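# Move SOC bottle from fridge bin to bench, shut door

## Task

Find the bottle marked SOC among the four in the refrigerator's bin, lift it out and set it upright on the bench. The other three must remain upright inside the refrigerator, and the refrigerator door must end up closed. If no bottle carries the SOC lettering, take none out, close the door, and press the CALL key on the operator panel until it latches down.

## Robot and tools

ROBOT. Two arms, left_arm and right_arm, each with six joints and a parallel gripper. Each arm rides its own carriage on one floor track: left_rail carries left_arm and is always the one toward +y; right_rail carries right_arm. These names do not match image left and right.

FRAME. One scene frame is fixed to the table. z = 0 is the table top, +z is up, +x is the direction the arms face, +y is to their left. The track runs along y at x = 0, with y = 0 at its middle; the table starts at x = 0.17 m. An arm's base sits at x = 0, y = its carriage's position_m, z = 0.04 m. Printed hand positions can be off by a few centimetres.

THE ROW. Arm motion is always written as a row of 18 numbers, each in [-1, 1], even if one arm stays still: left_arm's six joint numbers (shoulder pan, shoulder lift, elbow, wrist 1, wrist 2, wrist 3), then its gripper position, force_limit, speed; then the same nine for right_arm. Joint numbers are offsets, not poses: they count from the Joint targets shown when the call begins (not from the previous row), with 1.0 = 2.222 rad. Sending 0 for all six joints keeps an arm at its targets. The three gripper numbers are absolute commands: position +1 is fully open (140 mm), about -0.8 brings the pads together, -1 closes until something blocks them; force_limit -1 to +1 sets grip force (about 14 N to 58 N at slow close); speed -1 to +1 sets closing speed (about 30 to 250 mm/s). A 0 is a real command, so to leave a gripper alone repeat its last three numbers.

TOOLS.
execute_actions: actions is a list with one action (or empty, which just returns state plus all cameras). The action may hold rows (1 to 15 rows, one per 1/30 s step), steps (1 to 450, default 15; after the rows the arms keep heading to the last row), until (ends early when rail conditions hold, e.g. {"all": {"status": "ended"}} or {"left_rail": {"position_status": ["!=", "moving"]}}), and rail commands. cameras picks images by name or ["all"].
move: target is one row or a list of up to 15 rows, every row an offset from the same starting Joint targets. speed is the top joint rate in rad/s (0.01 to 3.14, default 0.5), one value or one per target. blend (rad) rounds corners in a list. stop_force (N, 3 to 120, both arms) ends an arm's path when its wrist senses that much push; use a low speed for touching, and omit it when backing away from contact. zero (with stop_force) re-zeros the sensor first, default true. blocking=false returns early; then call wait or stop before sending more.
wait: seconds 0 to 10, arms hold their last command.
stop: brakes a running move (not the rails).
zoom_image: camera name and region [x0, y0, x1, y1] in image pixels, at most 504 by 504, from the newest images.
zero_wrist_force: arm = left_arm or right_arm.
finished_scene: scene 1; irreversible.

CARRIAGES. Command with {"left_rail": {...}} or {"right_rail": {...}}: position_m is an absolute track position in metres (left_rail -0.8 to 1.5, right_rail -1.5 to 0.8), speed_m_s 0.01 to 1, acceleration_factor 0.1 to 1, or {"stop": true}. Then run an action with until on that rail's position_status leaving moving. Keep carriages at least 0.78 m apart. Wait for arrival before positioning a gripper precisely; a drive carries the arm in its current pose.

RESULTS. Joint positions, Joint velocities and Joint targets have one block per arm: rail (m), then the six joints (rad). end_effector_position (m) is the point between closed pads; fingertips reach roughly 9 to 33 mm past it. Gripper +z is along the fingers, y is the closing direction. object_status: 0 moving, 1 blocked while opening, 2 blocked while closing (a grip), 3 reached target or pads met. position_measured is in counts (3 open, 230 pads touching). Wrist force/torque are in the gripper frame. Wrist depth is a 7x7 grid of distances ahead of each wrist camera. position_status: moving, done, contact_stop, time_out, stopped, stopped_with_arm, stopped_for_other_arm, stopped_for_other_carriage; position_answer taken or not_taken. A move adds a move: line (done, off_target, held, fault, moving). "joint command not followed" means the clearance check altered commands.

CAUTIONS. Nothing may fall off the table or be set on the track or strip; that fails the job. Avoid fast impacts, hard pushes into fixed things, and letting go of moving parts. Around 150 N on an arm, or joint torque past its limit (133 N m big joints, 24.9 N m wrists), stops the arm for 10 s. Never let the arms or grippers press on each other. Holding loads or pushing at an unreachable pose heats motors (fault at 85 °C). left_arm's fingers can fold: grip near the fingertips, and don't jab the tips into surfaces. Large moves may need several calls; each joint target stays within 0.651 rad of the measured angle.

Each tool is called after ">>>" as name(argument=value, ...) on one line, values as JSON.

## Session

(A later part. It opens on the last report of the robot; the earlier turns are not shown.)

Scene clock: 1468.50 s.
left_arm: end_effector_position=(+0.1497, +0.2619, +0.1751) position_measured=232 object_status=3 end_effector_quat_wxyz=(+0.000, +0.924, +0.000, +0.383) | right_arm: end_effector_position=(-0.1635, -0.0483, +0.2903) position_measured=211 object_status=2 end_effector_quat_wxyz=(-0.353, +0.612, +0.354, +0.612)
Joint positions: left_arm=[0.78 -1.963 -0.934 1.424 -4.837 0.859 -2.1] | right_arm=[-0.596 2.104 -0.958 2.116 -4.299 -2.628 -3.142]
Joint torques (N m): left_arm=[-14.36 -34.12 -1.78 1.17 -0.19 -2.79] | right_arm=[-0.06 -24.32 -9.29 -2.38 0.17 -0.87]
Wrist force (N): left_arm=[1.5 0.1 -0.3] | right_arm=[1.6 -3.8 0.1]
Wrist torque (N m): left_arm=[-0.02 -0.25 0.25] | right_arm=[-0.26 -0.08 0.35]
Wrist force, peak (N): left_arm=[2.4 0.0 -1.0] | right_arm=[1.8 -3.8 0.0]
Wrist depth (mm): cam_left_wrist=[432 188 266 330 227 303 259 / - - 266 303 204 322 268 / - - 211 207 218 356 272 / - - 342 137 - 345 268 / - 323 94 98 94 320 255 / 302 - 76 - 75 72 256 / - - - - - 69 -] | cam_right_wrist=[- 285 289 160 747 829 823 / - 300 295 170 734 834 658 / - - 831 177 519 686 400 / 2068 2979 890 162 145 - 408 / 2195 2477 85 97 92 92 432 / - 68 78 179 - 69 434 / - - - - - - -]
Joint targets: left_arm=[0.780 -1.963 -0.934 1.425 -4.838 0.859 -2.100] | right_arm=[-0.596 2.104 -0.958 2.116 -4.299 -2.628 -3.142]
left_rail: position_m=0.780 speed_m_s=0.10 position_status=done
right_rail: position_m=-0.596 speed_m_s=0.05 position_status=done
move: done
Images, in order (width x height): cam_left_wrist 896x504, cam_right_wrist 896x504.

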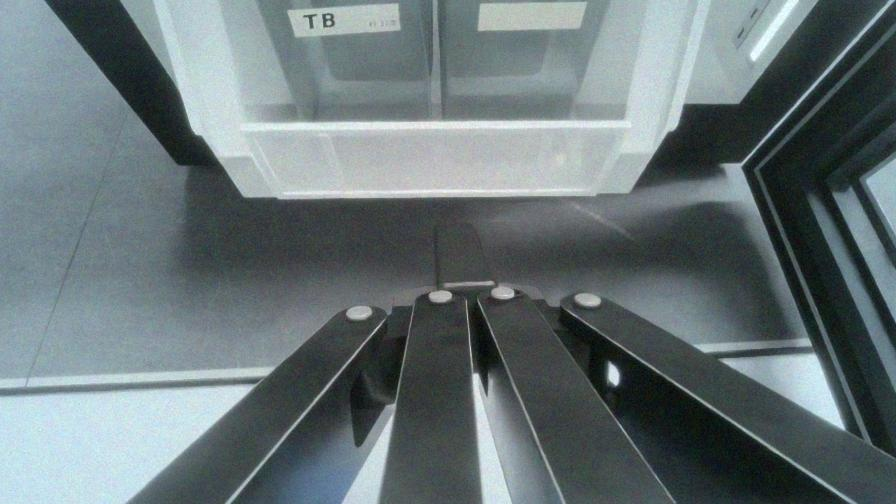

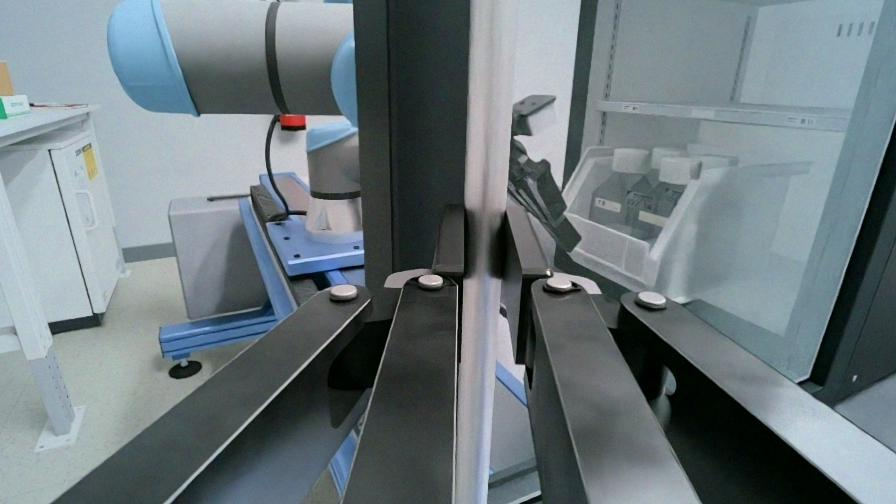

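>>> move(target=[[0.0768,-0.0072,-0.0059,-0.0538,-0.0221,0.0995,-1,-1,-0.5,0,0,0,0,0,0,-1,1,-0.6],[0.1562,-0.0014,-0.0374,-0.1052,-0.0326,0.2094,-1,-1,-0.5,0,0,0,0,0,0,-1,1,-0.6]], speed=0.08, blend=0.03, stop_force=25, cameras=["cam_left_wrist","cam_right_wrist"])

Scene clock: 1479.97 s.
left_arm: end_effector_position=(+0.3100, +0.2606, +0.1744) position_measured=232 object_status=3 end_effector_quat_wxyz=(+0.000, +0.924, +0.000, +0.381) | right_arm: end_effector_position=(-0.1635, -0.0483, +0.2903) position_measured=211 object_status=2 end_effector_quat_wxyz=(-0.353, +0.612, +0.354, +0.612)
Joint positions: left_arm=[0.78 -1.654 -0.94 1.356 -5.048 0.792 -1.686] | right_arm=[-0.596 2.104 -0.958 2.116 -4.299 -2.628 -3.142]
Joint torques (N m): left_arm=[-14.58 -54.72 -3.99 4.95 0.64 -2.74] | right_arm=[0.13 -24.8 -9.68 -1.94 0.12 -0.88]
Wrist force (N): left_arm=[0.7 1.9 0.1] | right_arm=[3.6 -3.1 0.1]
Wrist torque (N m): left_arm=[0.36 -0.09 0.26] | right_arm=[-0.22 -0.10 0.34]
Wrist force, peak (N): left_arm=[-20.9 -7.9 -38.0] | right_arm=[3.6 -3.5 0.3]
Wrist depth (mm): cam_left_wrist=[- 160 312 329 254 154 252 / 206 160 236 294 227 166 254 / 206 163 267 272 229 271 243 / 206 245 189 171 194 254 242 / 231 235 232 98 96 242 242 / - - 76 - 75 71 241 / - - - - - 69 -] | cam_right_wrist=[2383 - 3052 160 338 834 751 / 4314 3735 851 170 508 854 689 / - 3575 872 177 579 609 408 / - - 887 163 756 721 405 / 2383 2275 85 97 92 91 438 / - 68 78 180 - 69 448 / - - - - - - -]
Joint targets: left_arm=[0.780 -1.654 -0.940 1.356 -5.048 0.792 -1.686] | right_arm=[-0.596 2.104 -0.958 2.116 -4.299 -2.628 -3.142]
left_rail: position_m=0.780 speed_m_s=0.10 position_status=done
right_rail: position_m=-0.596 speed_m_s=0.05 position_status=done
move: contact (left_arm); path passed 1 of 2 targets; left_arm: the wrist 3 is farthest, 0.052 rad from its target
Images, in order (width x height): cam_left_wrist 896x504, cam_right_wrist 896x504.

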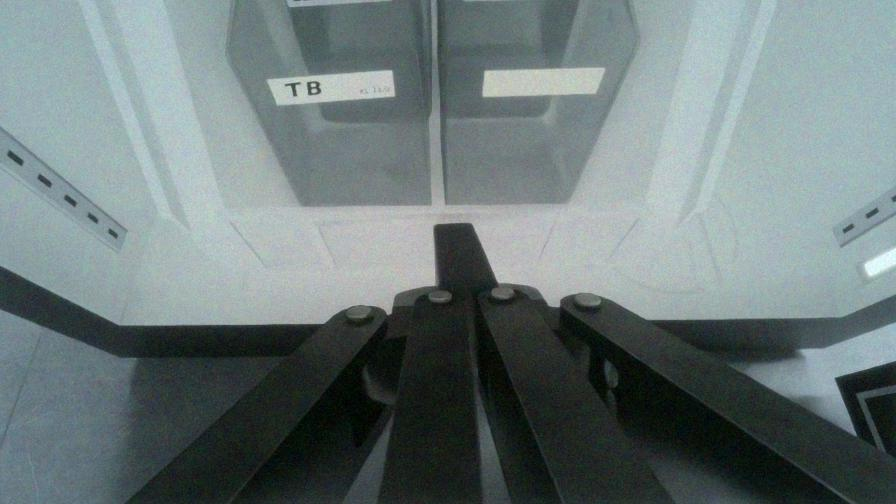

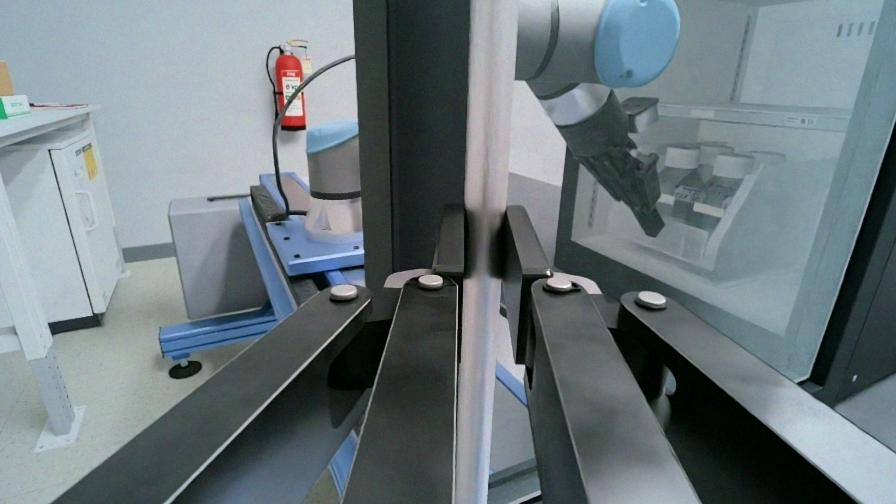

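>>> move(target=[[-0.0622,-0.0047,0.0252,0.0406,0.0080,-0.0869,-1,-1,-0.5,0,0,0,0,0,0,-1,1,-0.6],[-0.1391,0.0026,0.0311,0.0944,0.0301,-0.1863,-1,-1,-0.5,0,0,0,0,0,0,-1,1,-0.6],[-0.1391,-0.0445,-0.0451,0.2177,0.0301,-0.1863,-1,-1,-0.5,0,0,0,0,0,0,-1,1,-0.6]], speed=0.3, blend=0.03, cameras=["cam_left_wrist","cam_right_wrist"])

>>> execute_actions(actions=[{"left_rail":{"position_m":1.4,"speed_m_s":0.3,"acceleration_factor":0.5},"steps":150,"until":{"left_rail":{"position_status":["!=","moving"]}}}])

Scene clock: 1494.40 s.
left_arm: end_effector_position=(+0.1502, +0.2621, +0.2997) position_measured=232 object_status=3 end_effector_quat_wxyz=(+0.000, +0.924, +0.000, +0.383) | right_arm: end_effector_position=(-0.1635, -0.0483, +0.2903) position_measured=211 object_status=2 end_effector_quat_wxyz=(-0.353, +0.612, +0.354, +0.612)
Joint positions: left_arm=[0.78 -1.963 -1.038 1.256 -4.564 0.858 -2.1] | right_arm=[-0.596 2.104 -0.958 2.116 -4.299 -2.628 -3.142]
Joint torques (N m): left_arm=[-14.56 -51.1 -30.14 5.27 0.78 -2.79] | right_arm=[1.77 -24.94 -11.1 -1.63 0.13 -0.9]
Wrist force (N): left_arm=[1.0 1.5 -0.2] | right_arm=[3.4 -3.5 0.2]
Wrist torque (N m): left_arm=[0.28 -0.15 0.26] | right_arm=[-0.29 -0.07 0.35]
Wrist force, peak (N): left_arm=[1.9 1.6 -0.9] | right_arm=[3.8 -3.4 0.1]
Wrist depth (mm): cam_left_wrist=[265 306 392 404 479 350 264 / - 332 460 468 462 353 255 / 531 - 419 424 430 376 284 / - - 469 150 431 378 - / - - 88 98 90 357 - / - - 76 - 75 71 429 / - - - - - - -] | cam_right_wrist=[- - 194 160 736 797 792 / - - 826 165 761 840 665 / - - 897 177 826 - 389 / - - 920 163 758 673 412 / 2580 2254 85 98 92 549 432 / - 68 78 180 - 69 433 / - - - - - - -]
Joint targets: left_arm=[0.780 -1.963 -1.039 1.256 -4.564 0.858 -2.100] | right_arm=[-0.596 2.104 -0.958 2.116 -4.299 -2.628 -3.142]
left_rail: position_m=0.780 speed_m_s=0.10 position_status=done
right_rail: position_m=-0.596 speed_m_s=0.05 position_status=done
move: done
Images, in order (width x height): cam_left_wrist 896x504, cam_right_wrist 896x504.

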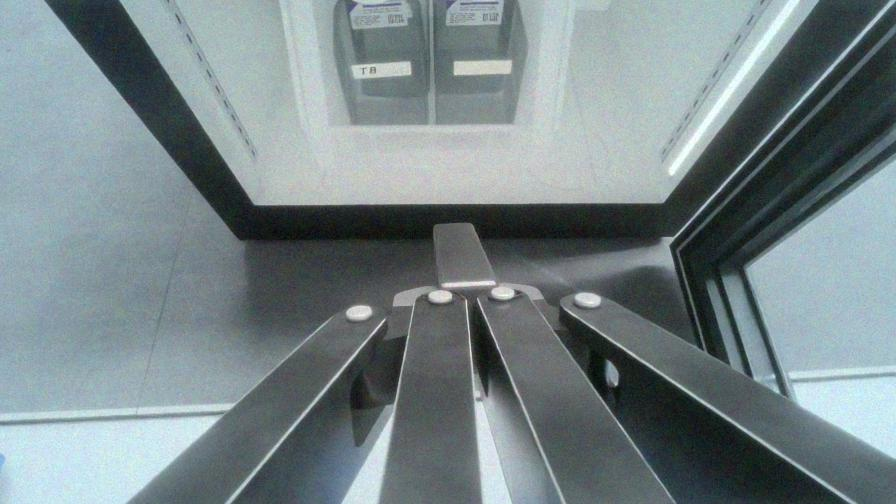

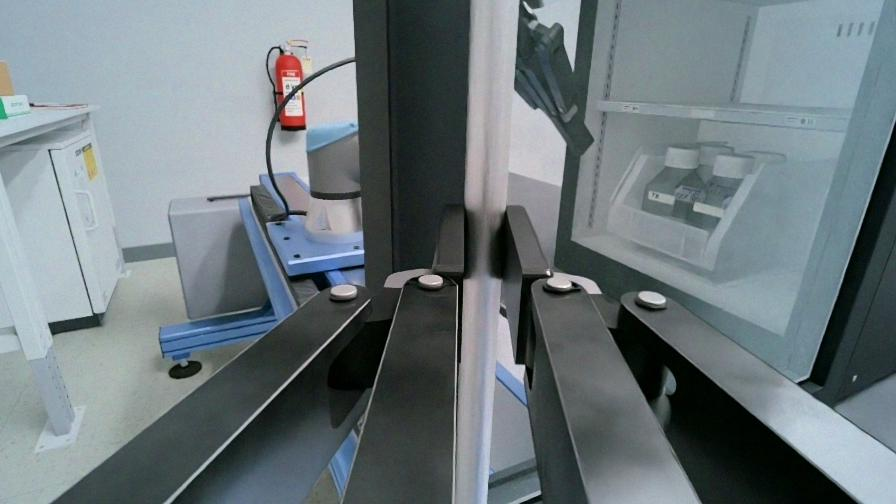

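Scene clock: 1497.40 s.
left_arm: end_effector_position=(+0.1502, +0.8821, +0.2999) position_measured=232 object_status=3 end_effector_quat_wxyz=(+0.000, +0.924, +0.000, +0.383) | right_arm: end_effector_position=(-0.1635, -0.0483, +0.2903) position_measured=211 object_status=2 end_effector_quat_wxyz=(-0.353, +0.612, +0.354, +0.612)
Joint positions: left_arm=[1.4 -1.963 -1.039 1.256 -4.564 0.858 -2.1] | right_arm=[-0.596 2.104 -0.958 2.116 -4.299 -2.628 -3.142]
Joint torques (N m): left_arm=[-11.06 -38.67 -21.34 4.39 -1.87 -2.65] | right_arm=[2.02 -24.83 -10.34 -1.55 0.14 -0.79]
Wrist force (N): left_arm=[1.1 1.4 0.1] | right_arm=[3.4 -3.4 0.2]
Wrist torque (N m): left_arm=[0.25 -0.16 0.26] | right_arm=[-0.26 -0.07 0.35]
Wrist force, peak (N): left_arm=[1.1 2.6 0.0] | right_arm=[3.7 -3.5 0.1]
Wrist depth (mm): cam_left_wrist=[617 655 - 636 - 579 - / - - - 571 - 603 - / - 530 - - - - 475 / - - - 136 - - - / - - 88 98 90 - 455 / 400 - 76 - 75 72 428 / - - - - - - -] | cam_right_wrist=[- 2634 799 160 709 837 756 / - - 1367 170 787 890 495 / 1775 - 1446 177 810 717 387 / 2068 2662 - 163 797 - 399 / 2034 2296 85 97 92 92 430 / - 68 78 180 - 69 425 / - - - - - - -]
Joint targets: left_arm=[1.400 -1.963 -1.039 1.256 -4.564 0.858 -2.100] | right_arm=[-0.596 2.104 -0.958 2.116 -4.299 -2.628 -3.142]
Tool commands: left_gripper/position=-1.0 left_gripper/force_limit=-1.0 left_gripper/speed=-0.5 right_gripper/position=-1.0 right_gripper/force_limit=+1.0 right_gripper/speed=-0.6
left_rail: position_m=1.400 speed_m_s=0.30 position_status=done
right_rail: position_m=-0.596 speed_m_s=0.05 position_status=done

>>> move(target=[[0,0,0,0,0,0,-1,-1,-0.5,-0.0108,0.0091,-0.0244,0.0150,0.0109,0,-1,1,-0.6],[0,0,0,0,0,0,-1,-1,-0.5,-0.0497,0.0365,-0.0919,0.0551,0.0499,0,-1,1,-0.6],[0,0,0,0,0,0,-1,-1,-0.5,-0.0881,0.0648,-0.1591,0.0940,0.0883,0,-1,1,-0.6],[0,0,0,0,0,0,-1,-1,-0.5,-0.1260,0.0940,-0.2260,0.1317,0.1262,0,-1,1,-0.6],[0,0,0,0,0,0,-1,-1,-0.5,-0.1640,0.1234,-0.2921,0.1684,0.1641,0,-1,1,-0.6]], speed=0.12, blend=0.02, stop_force=80)

Scene clock: 1515.17 s.
left_arm: end_effector_position=(+0.1502, +0.8821, +0.2999) position_measured=232 object_status=3 end_effector_quat_wxyz=(+0.000, +0.924, +0.000, +0.383) | right_arm: end_effector_position=(-0.0780, +0.2498, +0.2937) position_measured=211 object_status=2 end_effector_quat_wxyz=(-0.353, +0.612, +0.354, +0.612)
Joint positions: left_arm=[1.4 -1.963 -1.039 1.256 -4.564 0.858 -2.1] | right_arm=[-0.596 1.74 -0.683 1.467 -3.925 -2.264 -3.142]
Joint torques (N m): left_arm=[8.37 -32.32 -5.85 1.46 -3.27 -1.67] | right_arm=[-26.08 -60.28 -35.28 -7.46 -5.7 -0.96]
Wrist force (N): left_arm=[1.0 1.4 -0.1] | right_arm=[-26.5 -24.2 2.6]
Wrist torque (N m): left_arm=[0.26 -0.15 0.27] | right_arm=[-0.09 0.29 0.36]
Wrist force, peak (N): left_arm=[1.2 1.8 0.1] | right_arm=[-25.5 -26.2 2.6]
Wrist depth (mm): cam_left_wrist=[- - - - 643 643 407 / - - - 569 564 - - / 498 - - 527 532 548 457 / 465 - - 121 488 - - / - 440 88 99 90 466 - / - - 76 - 75 72 428 / - - - - - 69 -] | cam_right_wrist=[- - 680 135 169 471 490 / 2720 - 1143 145 179 474 498 / - 2750 1209 153 190 522 564 / - 970 1047 157 144 549 459 / 2553 - 85 97 92 94 - / 1775 68 78 174 - 69 420 / - - - - - - -]
Joint targets: left_arm=[1.400 -1.963 -1.039 1.256 -4.564 0.858 -2.100] | right_arm=[-0.596 1.740 -0.683 1.467 -3.925 -2.264 -3.142]
left_rail: position_m=1.400 speed_m_s=0.30 position_status=done
right_rail: position_m=-0.596 speed_m_s=0.05 position_status=done
move: done

>>> move(target=[[0,0,0,0,0,0,-1,-1,-0.5,-0.0379,0.0296,-0.0653,0.0358,0.0380,0,-1,1,-0.6],[0,0,0,0,0,0,-1,-1,-0.5,-0.0776,0.0588,-0.1281,0.0693,0.0777,0,-1,1,-0.6],[0,0,0,0,0,0,-1,-1,-0.5,-0.1173,0.0878,-0.1899,0.1022,0.1174,0,-1,1,-0.6],[0,0,0,0,0,0,-1,-1,-0.5,-0.1571,0.1166,-0.2511,0.1345,0.1572,0,-1,1,-0.6],[0,0,0,0,0,0,-1,-1,-0.5,-0.1836,0.1352,-0.2904,0.1552,0.1837,0,-1,1,-0.6],[0,0,0,0,0,0,-1,-1,-0.5,-0.2102,0.1530,-0.3279,0.1749,0.2103,0,-1,1,-0.6]], speed=[0.12,0.12,0.12,0.12,0.08,0.05], blend=0.02, stop_force=60, cameras=["cam_right_wrist","cam_bench_mid"])

Scene clock: 1529.60 s.
left_arm: end_effector_position=(+0.1502, +0.8821, +0.2999) position_measured=232 object_status=3 end_effector_quat_wxyz=(+0.000, +0.924, +0.000, +0.383) | right_arm: end_effector_position=(+0.1343, +0.4119, +0.2943) position_measured=211 object_status=2 end_effector_quat_wxyz=(-0.353, +0.612, +0.354, +0.612)
Joint positions: left_arm=[1.4 -1.963 -1.039 1.256 -4.564 0.858 -2.1] | right_arm=[-0.596 1.418 -0.444 0.951 -3.648 -1.942 -3.142]
Joint torques (N m): left_arm=[8.59 -32.55 -5.47 1.43 -3.3 -0.79] | right_arm=[33.43 -76.61 -25.21 -2.7 10.63 -0.88]
Wrist force (N): left_arm=[1.0 1.4 0.1] | right_arm=[-9.7 35.5 -30.9]
Wrist torque (N m): left_arm=[0.26 -0.15 0.27] | right_arm=[-1.33 0.13 0.22]
Wrist force, peak (N): left_arm=[1.3 1.7 0.0] | right_arm=[-11.8 38.8 -40.4]
Wrist depth (mm): cam_left_wrist=[- - - - - - - / - - 550 - - - - / 514 523 - - 513 - 474 / - - - 135 479 - - / 442 - 88 98 91 - - / - - 76 - 75 72 430 / - - - - - 69 -] | cam_right_wrist=[2214 454 - 135 155 251 234 / 2157 848 3850 144 164 267 243 / - 917 1283 152 174 271 262 / - 930 997 157 178 282 304 / 1221 - 85 97 92 275 338 / 1714 68 78 174 - 69 341 / - - - - - - -]
Joint targets: left_arm=[1.400 -1.963 -1.039 1.256 -4.564 0.858 -2.100] | right_arm=[-0.596 1.418 -0.444 0.951 -3.648 -1.942 -3.142]
left_rail: position_m=1.400 speed_m_s=0.30 position_status=done
right_rail: position_m=-0.596 speed_m_s=0.05 position_status=done
move: contact (right_arm); path passed 3 of 6 targets; right_arm: the elbow is farthest, 0.213 rad from its target
Images, in order (width x height): cam_bench_mid 896x504, cam_right_wrist 896x504.

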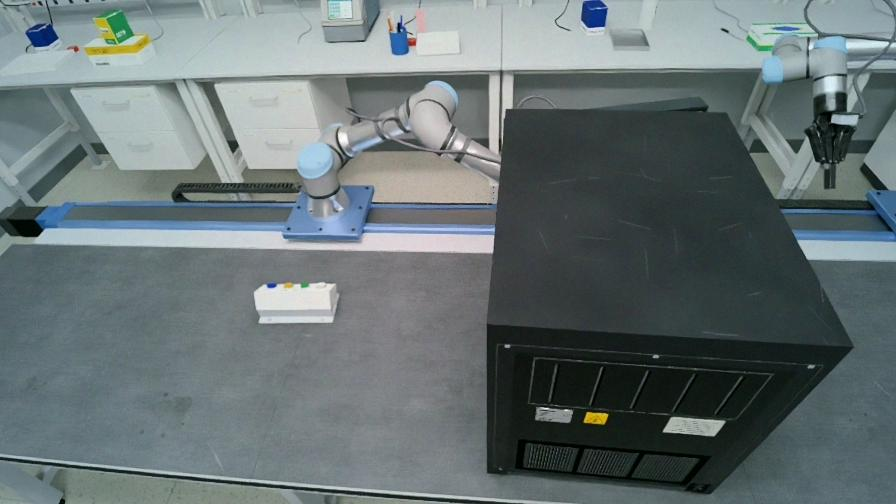

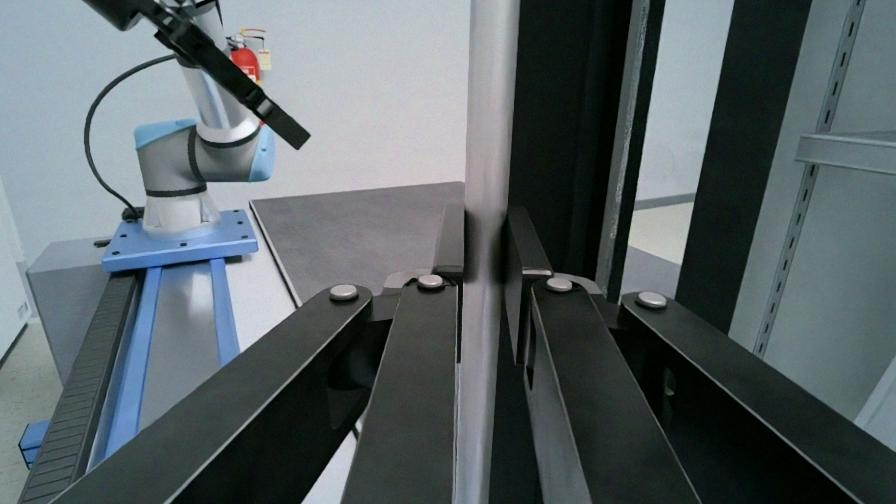

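>>> move(target=[[0,0,0,0,0,0,-1,-1,-0.5,-0.0124,0.0087,-0.0189,0.0099,0.0126,0,-1,1,-0.6],[0,0,0,0,0,0,-1,-1,-0.5,-0.0389,0.0273,-0.0582,0.0306,0.0391,0,-1,1,-0.6],[0,0,0,0,0,0,-1,-1,-0.5,-0.0654,0.0451,-0.0957,0.0504,0.0656,0,-1,1,-0.6]], speed=0.06, blend=0.02, stop_force=60, cameras=["cam_right_wrist"])

Scene clock: 1544.20 s.
left_arm: end_effector_position=(+0.1502, +0.8821, +0.2999) position_measured=232 object_status=3 end_effector_quat_wxyz=(+0.000, +0.924, +0.000, +0.383) | right_arm: end_effector_position=(+0.2517, +0.4412, +0.2948) position_measured=211 object_status=2 end_effector_quat_wxyz=(-0.354, +0.612, +0.354, +0.612)
Joint positions: left_arm=[1.4 -1.963 -1.039 1.256 -4.564 0.858 -2.1] | right_arm=[-0.596 1.273 -0.344 0.738 -3.536 -1.796 -3.142]
Joint torques (N m): left_arm=[8.71 -33 -5.71 1.4 -3.3 0.04] | right_arm=[-33.24 -45.92 -32.57 4.63 -2.83 -0.87]
Wrist force (N): left_arm=[1.3 1.6 -0.3] | right_arm=[3.3 -8.0 -48.1]
Wrist torque (N m): left_arm=[0.29 -0.20 0.27] | right_arm=[0.10 -0.14 0.22]
Wrist force, peak (N): left_arm=[1.4 1.8 0.0] | right_arm=[-13.3 40.1 -44.7]
Wrist depth (mm): cam_left_wrist=[- 618 - - 626 676 - / 555 583 - - - - 475 / 506 531 - - - 539 - / 479 - 471 122 - 523 - / - - 88 98 90 - 468 / 403 - 76 - 75 72 426 / - - - - - 69 -] | cam_right_wrist=[624 2176 - - 140 147 176 / 761 818 - 134 148 157 188 / 845 834 - 144 153 168 149 / 851 887 - 148 158 184 227 / 669 770 85 155 92 188 255 / - 68 78 166 - 69 281 / - - - - - - -]
Joint targets: left_arm=[1.400 -1.963 -1.039 1.256 -4.564 0.858 -2.100] | right_arm=[-0.596 1.273 -0.344 0.738 -3.536 -1.796 -3.142]
left_rail: position_m=1.400 speed_m_s=0.30 position_status=done
right_rail: position_m=-0.596 speed_m_s=0.05 position_status=done
move: done
Images, in order (width x height): cam_right_wrist 896x504.

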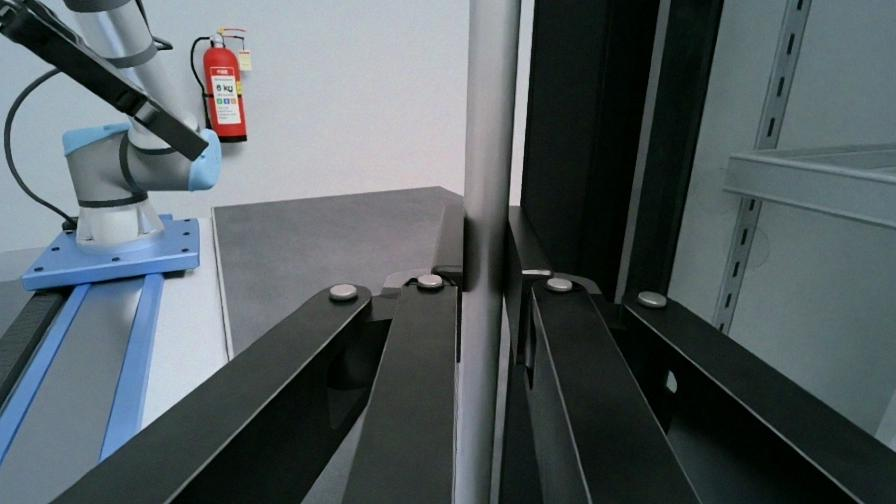

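>>> execute_actions(actions=[{"rows":[[0,0,0,0,0,0,-1,-1,-0.5,0,0,0,0,0,0,-0.46,0,-1]],"steps":45}])

>>> move(target=[[0,0,0,0,0,0,-1,-1,-0.5,0.0068,-0.0571,0.1207,-0.0636,-0.0068,0,-0.46,0,-1],[0,0,0,0,0,0,-1,-1,-0.5,0.0150,-0.1030,0.2186,-0.1156,-0.0150,0,-0.46,0,-1]], speed=0.15, blend=0.02, cameras=["cam_right_wrist"])

>>> execute_actions(actions=[{"right_rail":{"position_m":-0.9,"speed_m_s":0.25},"steps":120,"until":{"right_rail":{"position_status":["!=","moving"]}}}], cameras=["cam_right_wrist","cam_high"])

Scene clock: 1551.93 s.
left_arm: end_effector_position=(+0.1502, +0.8821, +0.2999) position_measured=232 object_status=3 end_effector_quat_wxyz=(+0.000, +0.924, +0.000, +0.383) | right_arm: end_effector_position=(+0.2517, +0.4412, +0.2948) position_measured=187 object_status=3 end_effector_quat_wxyz=(-0.354, +0.612, +0.354, +0.612)
Joint positions: left_arm=[1.4 -1.963 -1.039 1.256 -4.564 0.858 -2.1] | right_arm=[-0.596 1.273 -0.344 0.738 -3.536 -1.796 -3.142]
Joint torques (N m): left_arm=[8.36 -32.62 -5.58 1.49 -3.36 0.56] | right_arm=[11.43 -74.71 -17.35 -4.26 1.3 -0.88]
Wrist force (N): left_arm=[1.1 1.5 -0.1] | right_arm=[1.1 0.0 0.9]
Wrist torque (N m): left_arm=[0.28 -0.16 0.26] | right_arm=[0.00 -0.02 0.14]
Wrist force, peak (N): left_arm=[1.2 1.8 -0.1] | right_arm=[3.3 -8.2 -48.5]
Wrist depth (mm): cam_left_wrist=[- - - 633 - - - / - 560 587 - 589 - 424 / - - - - - 519 418 / - - - 136 - 478 - / 452 - 94 98 90 430 454 / 408 - 76 - 75 72 440 / - - - - - 69 -] | cam_right_wrist=[621 - - 126 139 147 175 / 402 678 - 135 146 157 189 / 848 782 - 142 152 168 148 / 866 923 993 148 155 185 228 / 699 678 90 154 98 91 260 / - 68 72 168 - 71 270 / - - - 181 - - -]
Joint targets: left_arm=[1.400 -1.963 -1.039 1.256 -4.564 0.858 -2.100] | right_arm=[-0.596 1.273 -0.344 0.738 -3.536 -1.796 -3.142]
left_rail: position_m=1.400 speed_m_s=0.30 position_status=done
right_rail: position_m=-0.596 speed_m_s=0.05 position_status=done

Scene clock: 1555.77 s.
left_arm: end_effector_position=(+0.1502, +0.8821, +0.2999) position_measured=232 object_status=3 end_effector_quat_wxyz=(+0.000, +0.924, +0.000, +0.383) | right_arm: end_effector_position=(+0.2018, +0.3542, +0.2948) position_measured=187 object_status=3 end_effector_quat_wxyz=(-0.354, +0.612, +0.354, +0.612)
Joint positions: left_arm=[1.4 -1.963 -1.039 1.256 -4.564 0.858 -2.1] | right_arm=[-0.596 1.306 -0.573 1.224 -3.793 -1.83 -3.142]
Joint torques (N m): left_arm=[8.39 -32.44 -5.73 1.5 -3.27 0.78] | right_arm=[11.25 -68.54 -11.58 -4.19 -1.53 -0.88]
Wrist force (N): left_arm=[1.3 1.8 -0.2] | right_arm=[1.1 0.1 0.6]
Wrist torque (N m): left_arm=[0.33 -0.21 0.26] | right_arm=[0.02 -0.01 0.13]
Wrist force, peak (N): left_arm=[1.3 1.8 -0.2] | right_arm=[1.4 0.0 1.0]
Wrist depth (mm): cam_left_wrist=[- - - - - - 498 / - 576 - - 577 - - / - - - - - - 442 / - 485 - 149 - 485 432 / 437 - 88 98 90 - 492 / 427 - 76 - 75 72 430 / - - - - - 69 -] | cam_right_wrist=[471 784 2780 - 233 266 314 / - 851 2580 239 250 277 332 / - 959 - 246 262 295 192 / 934 951 - 254 256 332 297 / 719 - 90 114 98 91 - / - 68 72 289 - 71 64 / - - - 408 - - -]
Joint targets: left_arm=[1.400 -1.963 -1.039 1.256 -4.564 0.858 -2.100] | right_arm=[-0.596 1.306 -0.573 1.224 -3.793 -1.830 -3.142]
left_rail: position_m=1.400 speed_m_s=0.30 position_status=done
right_rail: position_m=-0.596 speed_m_s=0.05 position_status=done
move: done
Images, in order (width x height): cam_right_wrist 896x504.

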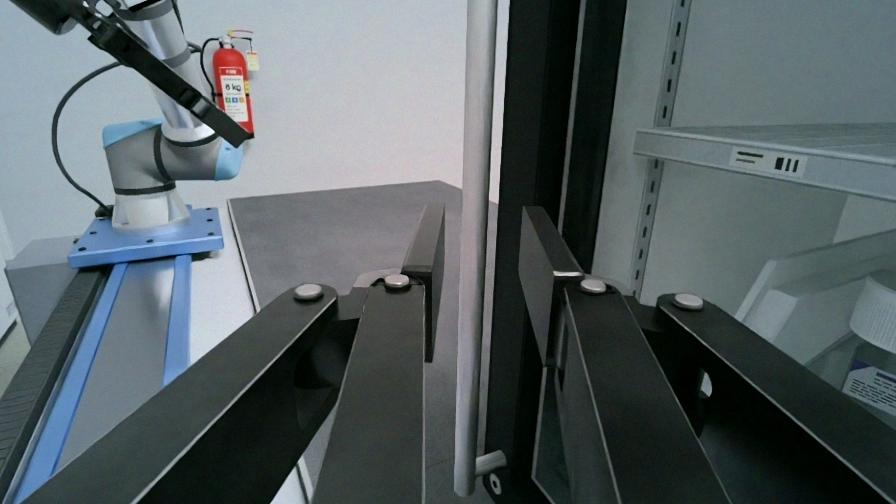

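Scene clock: 1557.53 s.
left_arm: end_effector_position=(+0.1502, +0.8821, +0.2999) position_measured=232 object_status=3 end_effector_quat_wxyz=(+0.000, +0.924, +0.000, +0.383) | right_arm: end_effector_position=(+0.2018, +0.0501, +0.2948) position_measured=187 object_status=3 end_effector_quat_wxyz=(-0.354, +0.612, +0.354, +0.612)
Joint positions: left_arm=[1.4 -1.963 -1.039 1.256 -4.564 0.858 -2.1] | right_arm=[-0.9 1.306 -0.573 1.224 -3.793 -1.83 -3.142]
Joint torques (N m): left_arm=[8.51 -32.93 -5.89 1.54 -3.26 0.85] | right_arm=[10.63 -64.05 -19.1 -2.26 -0.41 -0.88]
Wrist force (N): left_arm=[1.0 1.5 -0.1] | right_arm=[0.9 0.3 0.6]
Wrist torque (N m): left_arm=[0.28 -0.15 0.27] | right_arm=[0.05 0.03 0.13]
Wrist force, peak (N): left_arm=[1.3 1.7 0.2] | right_arm=[0.8 -0.7 2.0]
Wrist depth (mm): cam_left_wrist=[- 628 - - - - - / - - - 589 576 571 483 / 512 - - 535 535 551 421 / - - - 135 - - - / - - 88 98 94 450 448 / 419 - 76 - 75 72 427 / - - - - - 69 -] | cam_right_wrist=[707 944 478 510 582 135 122 / 2553 1203 506 522 493 144 129 / - 1209 526 565 454 146 141 / 1127 993 1001 143 131 150 158 / 745 - 90 438 98 91 176 / - 68 72 425 - 71 183 / - - - 401 - - -]
Joint targets: left_arm=[1.400 -1.963 -1.039 1.256 -4.564 0.858 -2.100] | right_arm=[-0.900 1.306 -0.573 1.224 -3.793 -1.830 -3.142]
Tool commands: left_gripper/position=-1.0 left_gripper/force_limit=-1.0 left_gripper/speed=-0.5 right_gripper/position=-0.46 right_gripper/force_limit=+0.0 right_gripper/speed=-1.0
left_rail: position_m=1.400 speed_m_s=0.30 position_status=done
right_rail: position_m=-0.900 speed_m_s=0.25 position_status=done
Images, in order (width x height): cam_high 896x504, cam_right_wrist 896x504.

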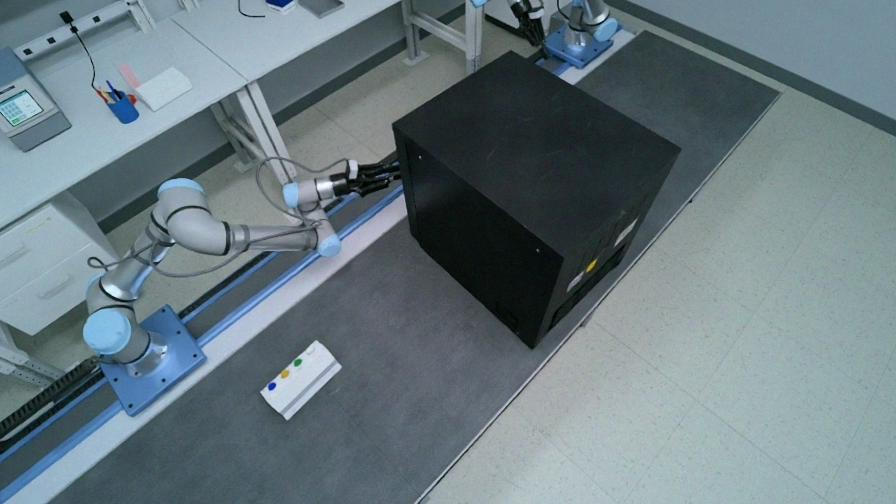

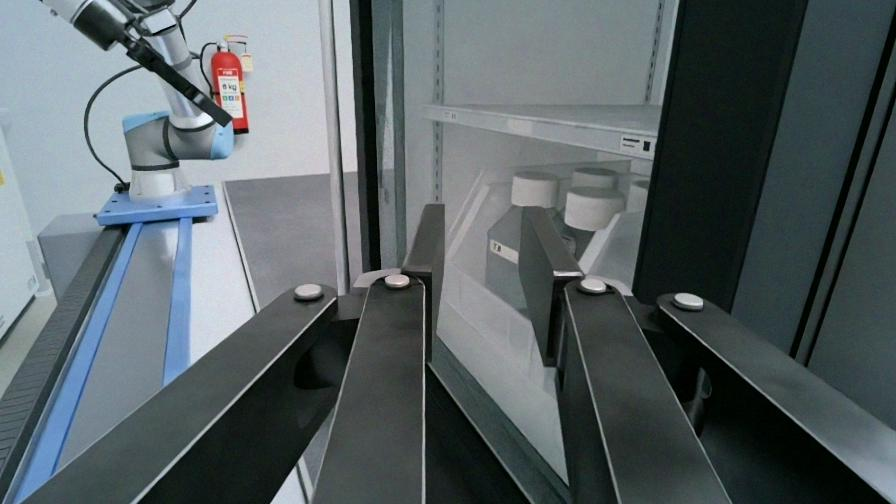

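>>> execute_actions(actions=[{"right_rail":{"position_m":-1.312,"speed_m_s":0.3},"steps":120,"until":{"right_rail":{"position_status":["!=","moving"]}}}])

>>> move(target=[0,0,0,0,0,0,-1,-1,-0.5,-0.1825,-0.1296,-0.0285,0.3398,0.0291,0.3177,-1,0,-1], speed=0.5)

>>> move(target=[0,0,0,0,0,0,-1,-1,-0.5,-0.5474,-0.389,-0.0854,1.0,0.0872,0.954,-1,0,-1], speed=0.7)

>>> execute_actions(actions=[{"right_rail":{"position_m":-0.72,"speed_m_s":0.3},"steps":120,"until":{"right_rail":{"position_status":["!=","moving"]}}}], cameras=["cam_right_wrist","cam_bench_mid"])

Scene clock: 1572.27 s.
left_arm: end_effector_position=(+0.1502, +0.8821, +0.2999) position_measured=232 object_status=3 end_effector_quat_wxyz=(+0.000, +0.924, +0.000, +0.383) | right_arm: end_effector_position=(+0.2017, -0.3619, +0.2948) position_measured=187 object_status=3 end_effector_quat_wxyz=(-0.354, +0.612, +0.354, +0.612)
Joint positions: left_arm=[1.4 -1.963 -1.039 1.256 -4.564 0.858 -2.1] | right_arm=[-1.312 1.306 -0.573 1.224 -3.793 -1.83 -3.142]
Joint torques (N m): left_arm=[8.71 -33.06 -5.25 1.43 -3.3 1.54] | right_arm=[6.7 -57.27 -15.55 -3.89 0.09 -0.86]
Wrist force (N): left_arm=[1.1 1.4 -0.3] | right_arm=[1.2 0.1 0.7]
Wrist torque (N m): left_arm=[0.26 -0.16 0.26] | right_arm=[0.02 -0.03 0.13]
Wrist force, peak (N): left_arm=[1.3 1.7 0.1] | right_arm=[1.0 -0.7 1.8]
Wrist depth (mm): cam_left_wrist=[634 636 626 629 - - 462 / 573 591 596 547 579 - 463 / 529 - 521 - - - 455 / - - 490 122 - - - / - - 88 98 91 - - / - 412 76 - 75 72 429 / - - - - - 69 -] | cam_right_wrist=[977 1221 476 493 561 640 - / - 1657 482 521 597 686 - / - 1691 884 549 647 725 - / 970 1043 927 587 645 3015 3381 / 745 - 90 612 98 91 2502 / - 68 72 549 - 71 64 / - - - - - - -]
Joint targets: left_arm=[1.400 -1.963 -1.039 1.256 -4.564 0.858 -2.100] | right_arm=[-1.312 1.306 -0.573 1.224 -3.793 -1.830 -3.142]
Tool commands: left_gripper/position=-1.0 left_gripper/force_limit=-1.0 left_gripper/speed=-0.5 right_gripper/position=-0.46 right_gripper/force_limit=+0.0 right_gripper/speed=-1.0
left_rail: position_m=1.400 speed_m_s=0.30 position_status=done
right_rail: position_m=-1.312 speed_m_s=0.30 position_status=done

Scene clock: 1574.53 s.
left_arm: end_effector_position=(+0.1502, +0.8821, +0.2999) position_measured=232 object_status=3 end_effector_quat_wxyz=(+0.000, +0.924, +0.000, +0.383) | right_arm: end_effector_position=(+0.5458, -0.5048, +0.3806) position_measured=232 object_status=3 end_effector_quat_wxyz=(-0.339, +0.832, +0.028, +0.439)
Joint positions: left_arm=[1.4 -1.963 -1.039 1.256 -4.564 0.858 -2.1] | right_arm=[-1.312 0.901 -0.861 1.161 -3.039 -1.765 -2.436]
Joint torques (N m): left_arm=[8.9 -32.8 -6.16 1.48 -3.36 1.7] | right_arm=[-13.66 -62.35 -33.13 -1.44 1.14 1.79]
Wrist force (N): left_arm=[1.1 1.6 0.0] | right_arm=[1.0 -1.0 -0.4]
Wrist torque (N m): left_arm=[0.29 -0.15 0.26] | right_arm=[-0.24 -0.10 0.04]
Wrist force, peak (N): left_arm=[1.4 1.7 0.0] | right_arm=[2.8 0.4 0.0]
Wrist depth (mm): cam_left_wrist=[- - - 617 - - - / - - - 597 - 579 - / - 504 - - - - 428 / - 475 - 122 459 551 449 / - - 91 99 90 - - / 399 - 76 - 75 71 432 / - - - - - - -] | cam_right_wrist=[472 523 - 4036 2750 1970 1635 / 464 529 3910 2944 2234 1762 1455 / 466 545 674 2553 1970 1574 1310 / 469 545 674 130 - - 467 / 469 530 85 94 87 86 - / 469 - - - 69 69 357 / - - - - - - -]
Joint targets: left_arm=[1.400 -1.963 -1.039 1.256 -4.564 0.858 -2.100] | right_arm=[-1.312 0.901 -0.861 1.161 -3.038 -1.765 -2.436]
left_rail: position_m=1.400 speed_m_s=0.30 position_status=done
right_rail: position_m=-1.312 speed_m_s=0.30 position_status=done
move: done

Scene clock: 1578.53 s.
left_arm: end_effector_position=(+0.1502, +0.8821, +0.2999) position_measured=232 object_status=3 end_effector_quat_wxyz=(+0.000, +0.924, +0.000, +0.383) | right_arm: end_effector_position=(+0.3458, -1.2847, +0.5797) position_measured=232 object_status=3 end_effector_quat_wxyz=(+0.000, -0.001, +1.000, +0.000)
Joint positions: left_arm=[1.4 -1.963 -1.039 1.256 -4.564 0.858 -2.1] | right_arm=[-1.312 -0.315 -1.725 0.971 -0.817 -1.571 -0.316]
Joint torques (N m): left_arm=[8.57 -32.97 -5.49 1.53 -3.4 1.96] | right_arm=[-11.95 -22.4 -27.16 -1.15 1.3 1.47]
Wrist force (N): left_arm=[1.1 1.7 0.1] | right_arm=[0.5 -0.9 -1.6]
Wrist torque (N m): left_arm=[0.31 -0.18 0.26] | right_arm=[-0.18 -0.09 -0.14]
Wrist force, peak (N): left_arm=[1.1 1.7 0.1] | right_arm=[2.0 -1.2 -1.8]
Wrist depth (mm): cam_left_wrist=[625 653 - 609 609 651 - / - - - 586 - - - / - 498 - - - 563 - / - 469 - 122 - - - / - 444 91 98 90 - 445 / 417 - 76 - 75 72 430 / - - - - - - -] | cam_right_wrist=[1390 701 - - - - 653 / 1489 699 - - 797 673 662 / 1574 - - 723 780 699 705 / 1679 1826 - 114 761 734 732 / 1787 1955 80 94 87 85 - / 1881 - - - 69 69 831 / - - - - - - -]
Joint targets: left_arm=[1.400 -1.963 -1.039 1.256 -4.564 0.858 -2.100] | right_arm=[-1.312 -0.316 -1.725 0.971 -0.816 -1.571 -0.316]
left_rail: position_m=1.400 speed_m_s=0.30 position_status=done
right_rail: position_m=-1.312 speed_m_s=0.30 position_status=done
move: done

Scene clock: 1581.13 s.
left_arm: end_effector_position=(+0.1502, +0.8821, +0.2999) position_measured=232 object_status=3 end_effector_quat_wxyz=(+0.000, +0.924, +0.000, +0.383) | right_arm: end_effector_position=(+0.3457, -0.6927, +0.5798) position_measured=232 object_status=3 end_effector_quat_wxyz=(+0.000, +0.000, +1.000, +0.000)
Joint positions: left_arm=[1.4 -1.963 -1.039 1.256 -4.564 0.858 -2.1] | right_arm=[-0.72 -0.316 -1.725 0.971 -0.816 -1.571 -0.316]
Joint torques (N m): left_arm=[8.92 -32.78 -5.81 1.47 -3.32 2] | right_arm=[-10.63 -12.7 -21.39 -1.72 -1.58 1.62]
Wrist force (N): left_arm=[1.1 1.5 0.0] | right_arm=[0.1 -0.8 -1.4]
Wrist torque (N m): left_arm=[0.26 -0.18 0.26] | right_arm=[-0.17 -0.01 -0.14]
Wrist force, peak (N): left_arm=[1.3 1.7 0.0] | right_arm=[0.2 -2.4 -1.7]
Wrist depth (mm): cam_left_wrist=[- - 665 - 669 - 412 / 567 - - - - - - / - - 508 - - - 460 / - - 471 122 - - 475 / 427 - 94 99 91 - - / 423 - 76 - 75 72 430 / - - - - - 69 -] | cam_right_wrist=[- 669 664 678 - - - / - - 693 699 - - - / - 810 - 621 640 693 703 / - 763 - 114 727 743 740 / 872 - 80 94 86 92 - / - - - - 69 69 749 / - - - - - - -]
Joint targets: left_arm=[1.400 -1.963 -1.039 1.256 -4.564 0.858 -2.100] | right_arm=[-0.720 -0.316 -1.725 0.971 -0.816 -1.571 -0.316]
Tool commands: left_gripper/position=-1.0 left_gripper/force_limit=-1.0 left_gripper/speed=-0.5 right_gripper/position=-1.0 right_gripper/force_limit=+0.0 right_gripper/speed=-1.0
left_rail: position_m=1.400 speed_m_s=0.30 position_status=done
right_rail: position_m=-0.720 speed_m_s=0.30 position_status=done
Images, in order (width x height): cam_bench_mid 896x504, cam_right_wrist 896x504.

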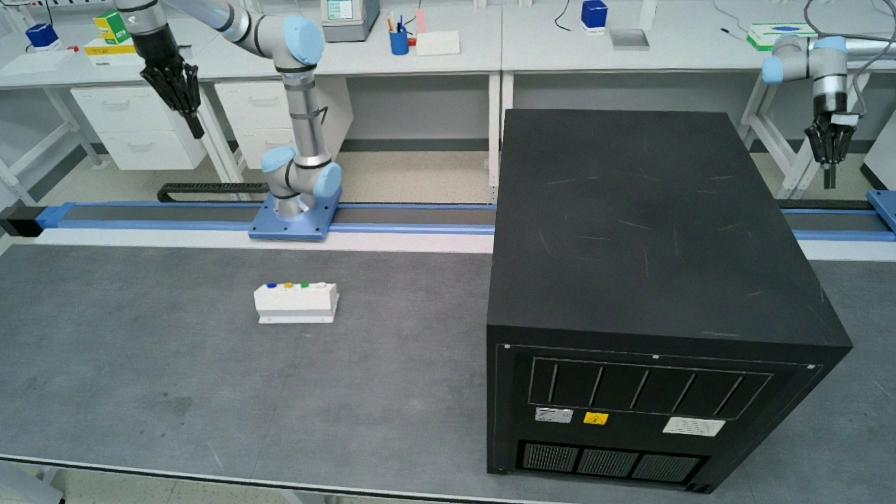

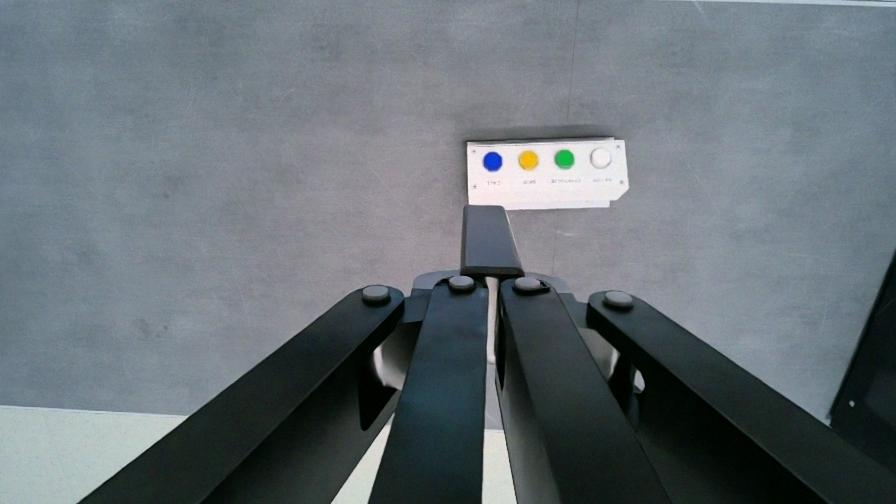

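>>> zoom_image(camera="cam_right_wrist", region=[460, 130, 640, 215])

Scaled by 2.800.

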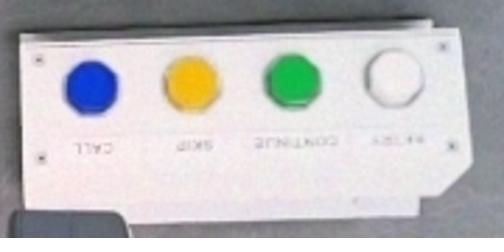

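>>> zoom_image(camera="cam_right_wrist", region=[464, 140, 554, 195])

Scaled by 5.600.

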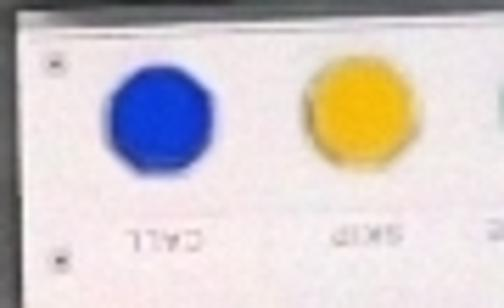

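>>> execute_actions(actions=[], cameras=["cam_high","cam_bench_right","cam_bench_mid"])

>>> zoom_image(camera="cam_high", region=[250, 330, 350, 430])

>>> zoom_image(camera="cam_bench_right", region=[640, 240, 760, 310])

>>> zoom_image(camera="cam_bench_mid", region=[240, 270, 350, 335])

Scene clock: 1599.63 s.
left_arm: end_effector_position=(+0.1502, +0.8821, +0.2999) position_measured=232 object_status=3 end_effector_quat_wxyz=(+0.000, +0.924, +0.000, +0.383) | right_arm: end_effector_position=(+0.3457, -0.6927, +0.5798) position_measured=232 object_status=3 end_effector_quat_wxyz=(+0.000, +0.000, +1.000, +0.000)
Joint positions: left_arm=[1.4 -1.963 -1.039 1.256 -4.564 0.858 -2.1] | right_arm=[-0.72 -0.316 -1.725 0.971 -0.816 -1.571 -0.316]
Joint velocities: within noise
Joint torques (N m): left_arm=[8.44 -32.91 -5.47 1.56 -3.33 2.52] | right_arm=[-10.7 -0.58 -15.06 -4.71 -1.58 1.38]
Motor temperatures (°C): left_arm=[34 36 34 46 34 40] | right_arm=[31 30 39 40 32 36]
Wrist force (N): left_arm=[1.0 1.3 0.0] | right_arm=[0.4 -0.5 -1.7]
Wrist torque (N m): left_arm=[0.24 -0.14 0.26] | right_arm=[-0.10 -0.08 -0.14]
Wrist force, peak (N): left_arm=[1.2 1.8 -0.1] | right_arm=[0.5 -1.0 -1.7]
Wrist depth (mm): cam_left_wrist=[- - - - - - - / - 603 - - - 587 - / - 518 - - - 525 - / - - - 121 - 490 - / 424 - 88 98 90 - - / - - 76 - 75 71 429 / - - - - - 69 -] | cam_right_wrist=[684 678 657 657 638 - 662 / 709 689 - 717 - 691 660 / 747 787 - - 664 673 687 / 794 775 - 114 - - 756 / 845 802 80 94 86 - 782 / - - - - 69 69 738 / - - - - - - -]
Joint targets: left_arm=[1.400 -1.963 -1.039 1.256 -4.564 0.858 -2.100] | right_arm=[-0.720 -0.316 -1.725 0.971 -0.816 -1.571 -0.316]
Tool commands: left_gripper/position=-1.0 left_gripper/force_limit=-1.0 left_gripper/speed=-0.5 right_gripper/position=-1.0 right_gripper/force_limit=+0.0 right_gripper/speed=-1.0
left_rail: position_m=1.400 speed_m_s=0.30 position_status=done
right_rail: position_m=-0.720 speed_m_s=0.30 position_status=done
Images, in order (width x height): cam_high 896x504, cam_bench_mid 896x504, cam_bench_right 896x504.

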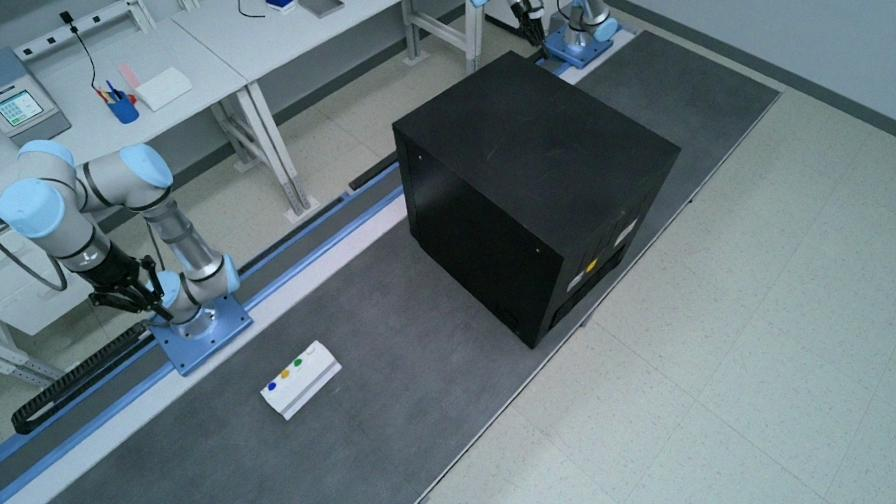

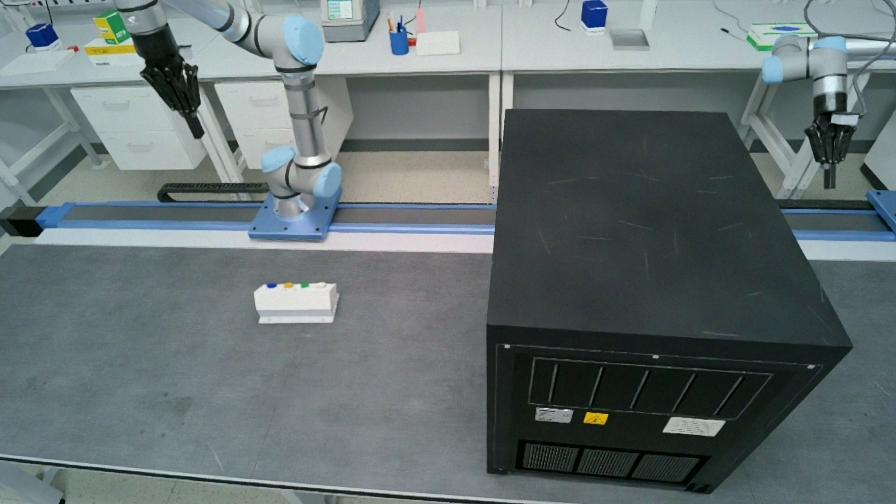

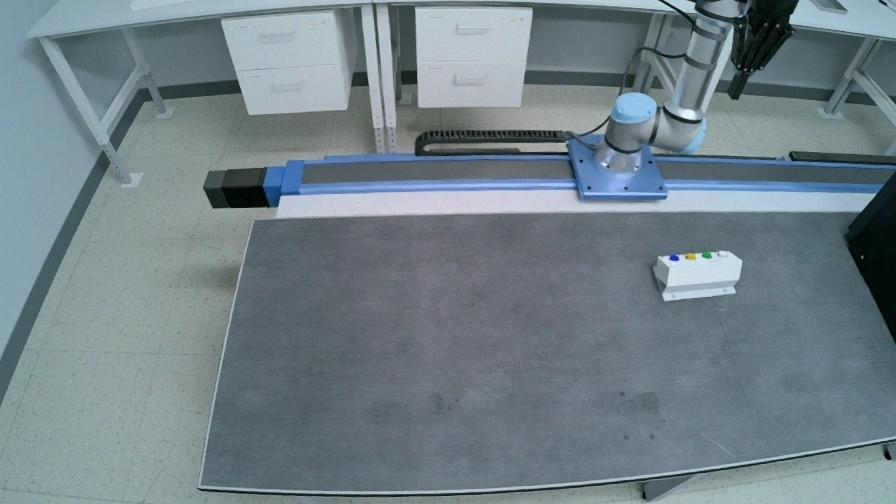

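Scaled by 5.040.

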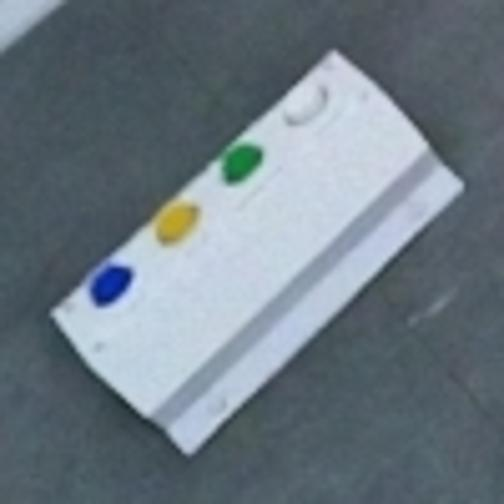

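Scaled by 4.200.

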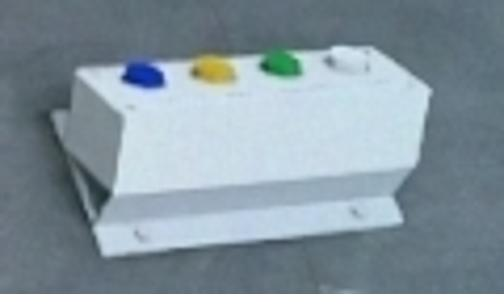

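Scaled by 4.582.

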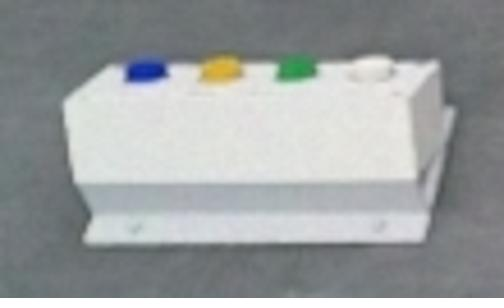

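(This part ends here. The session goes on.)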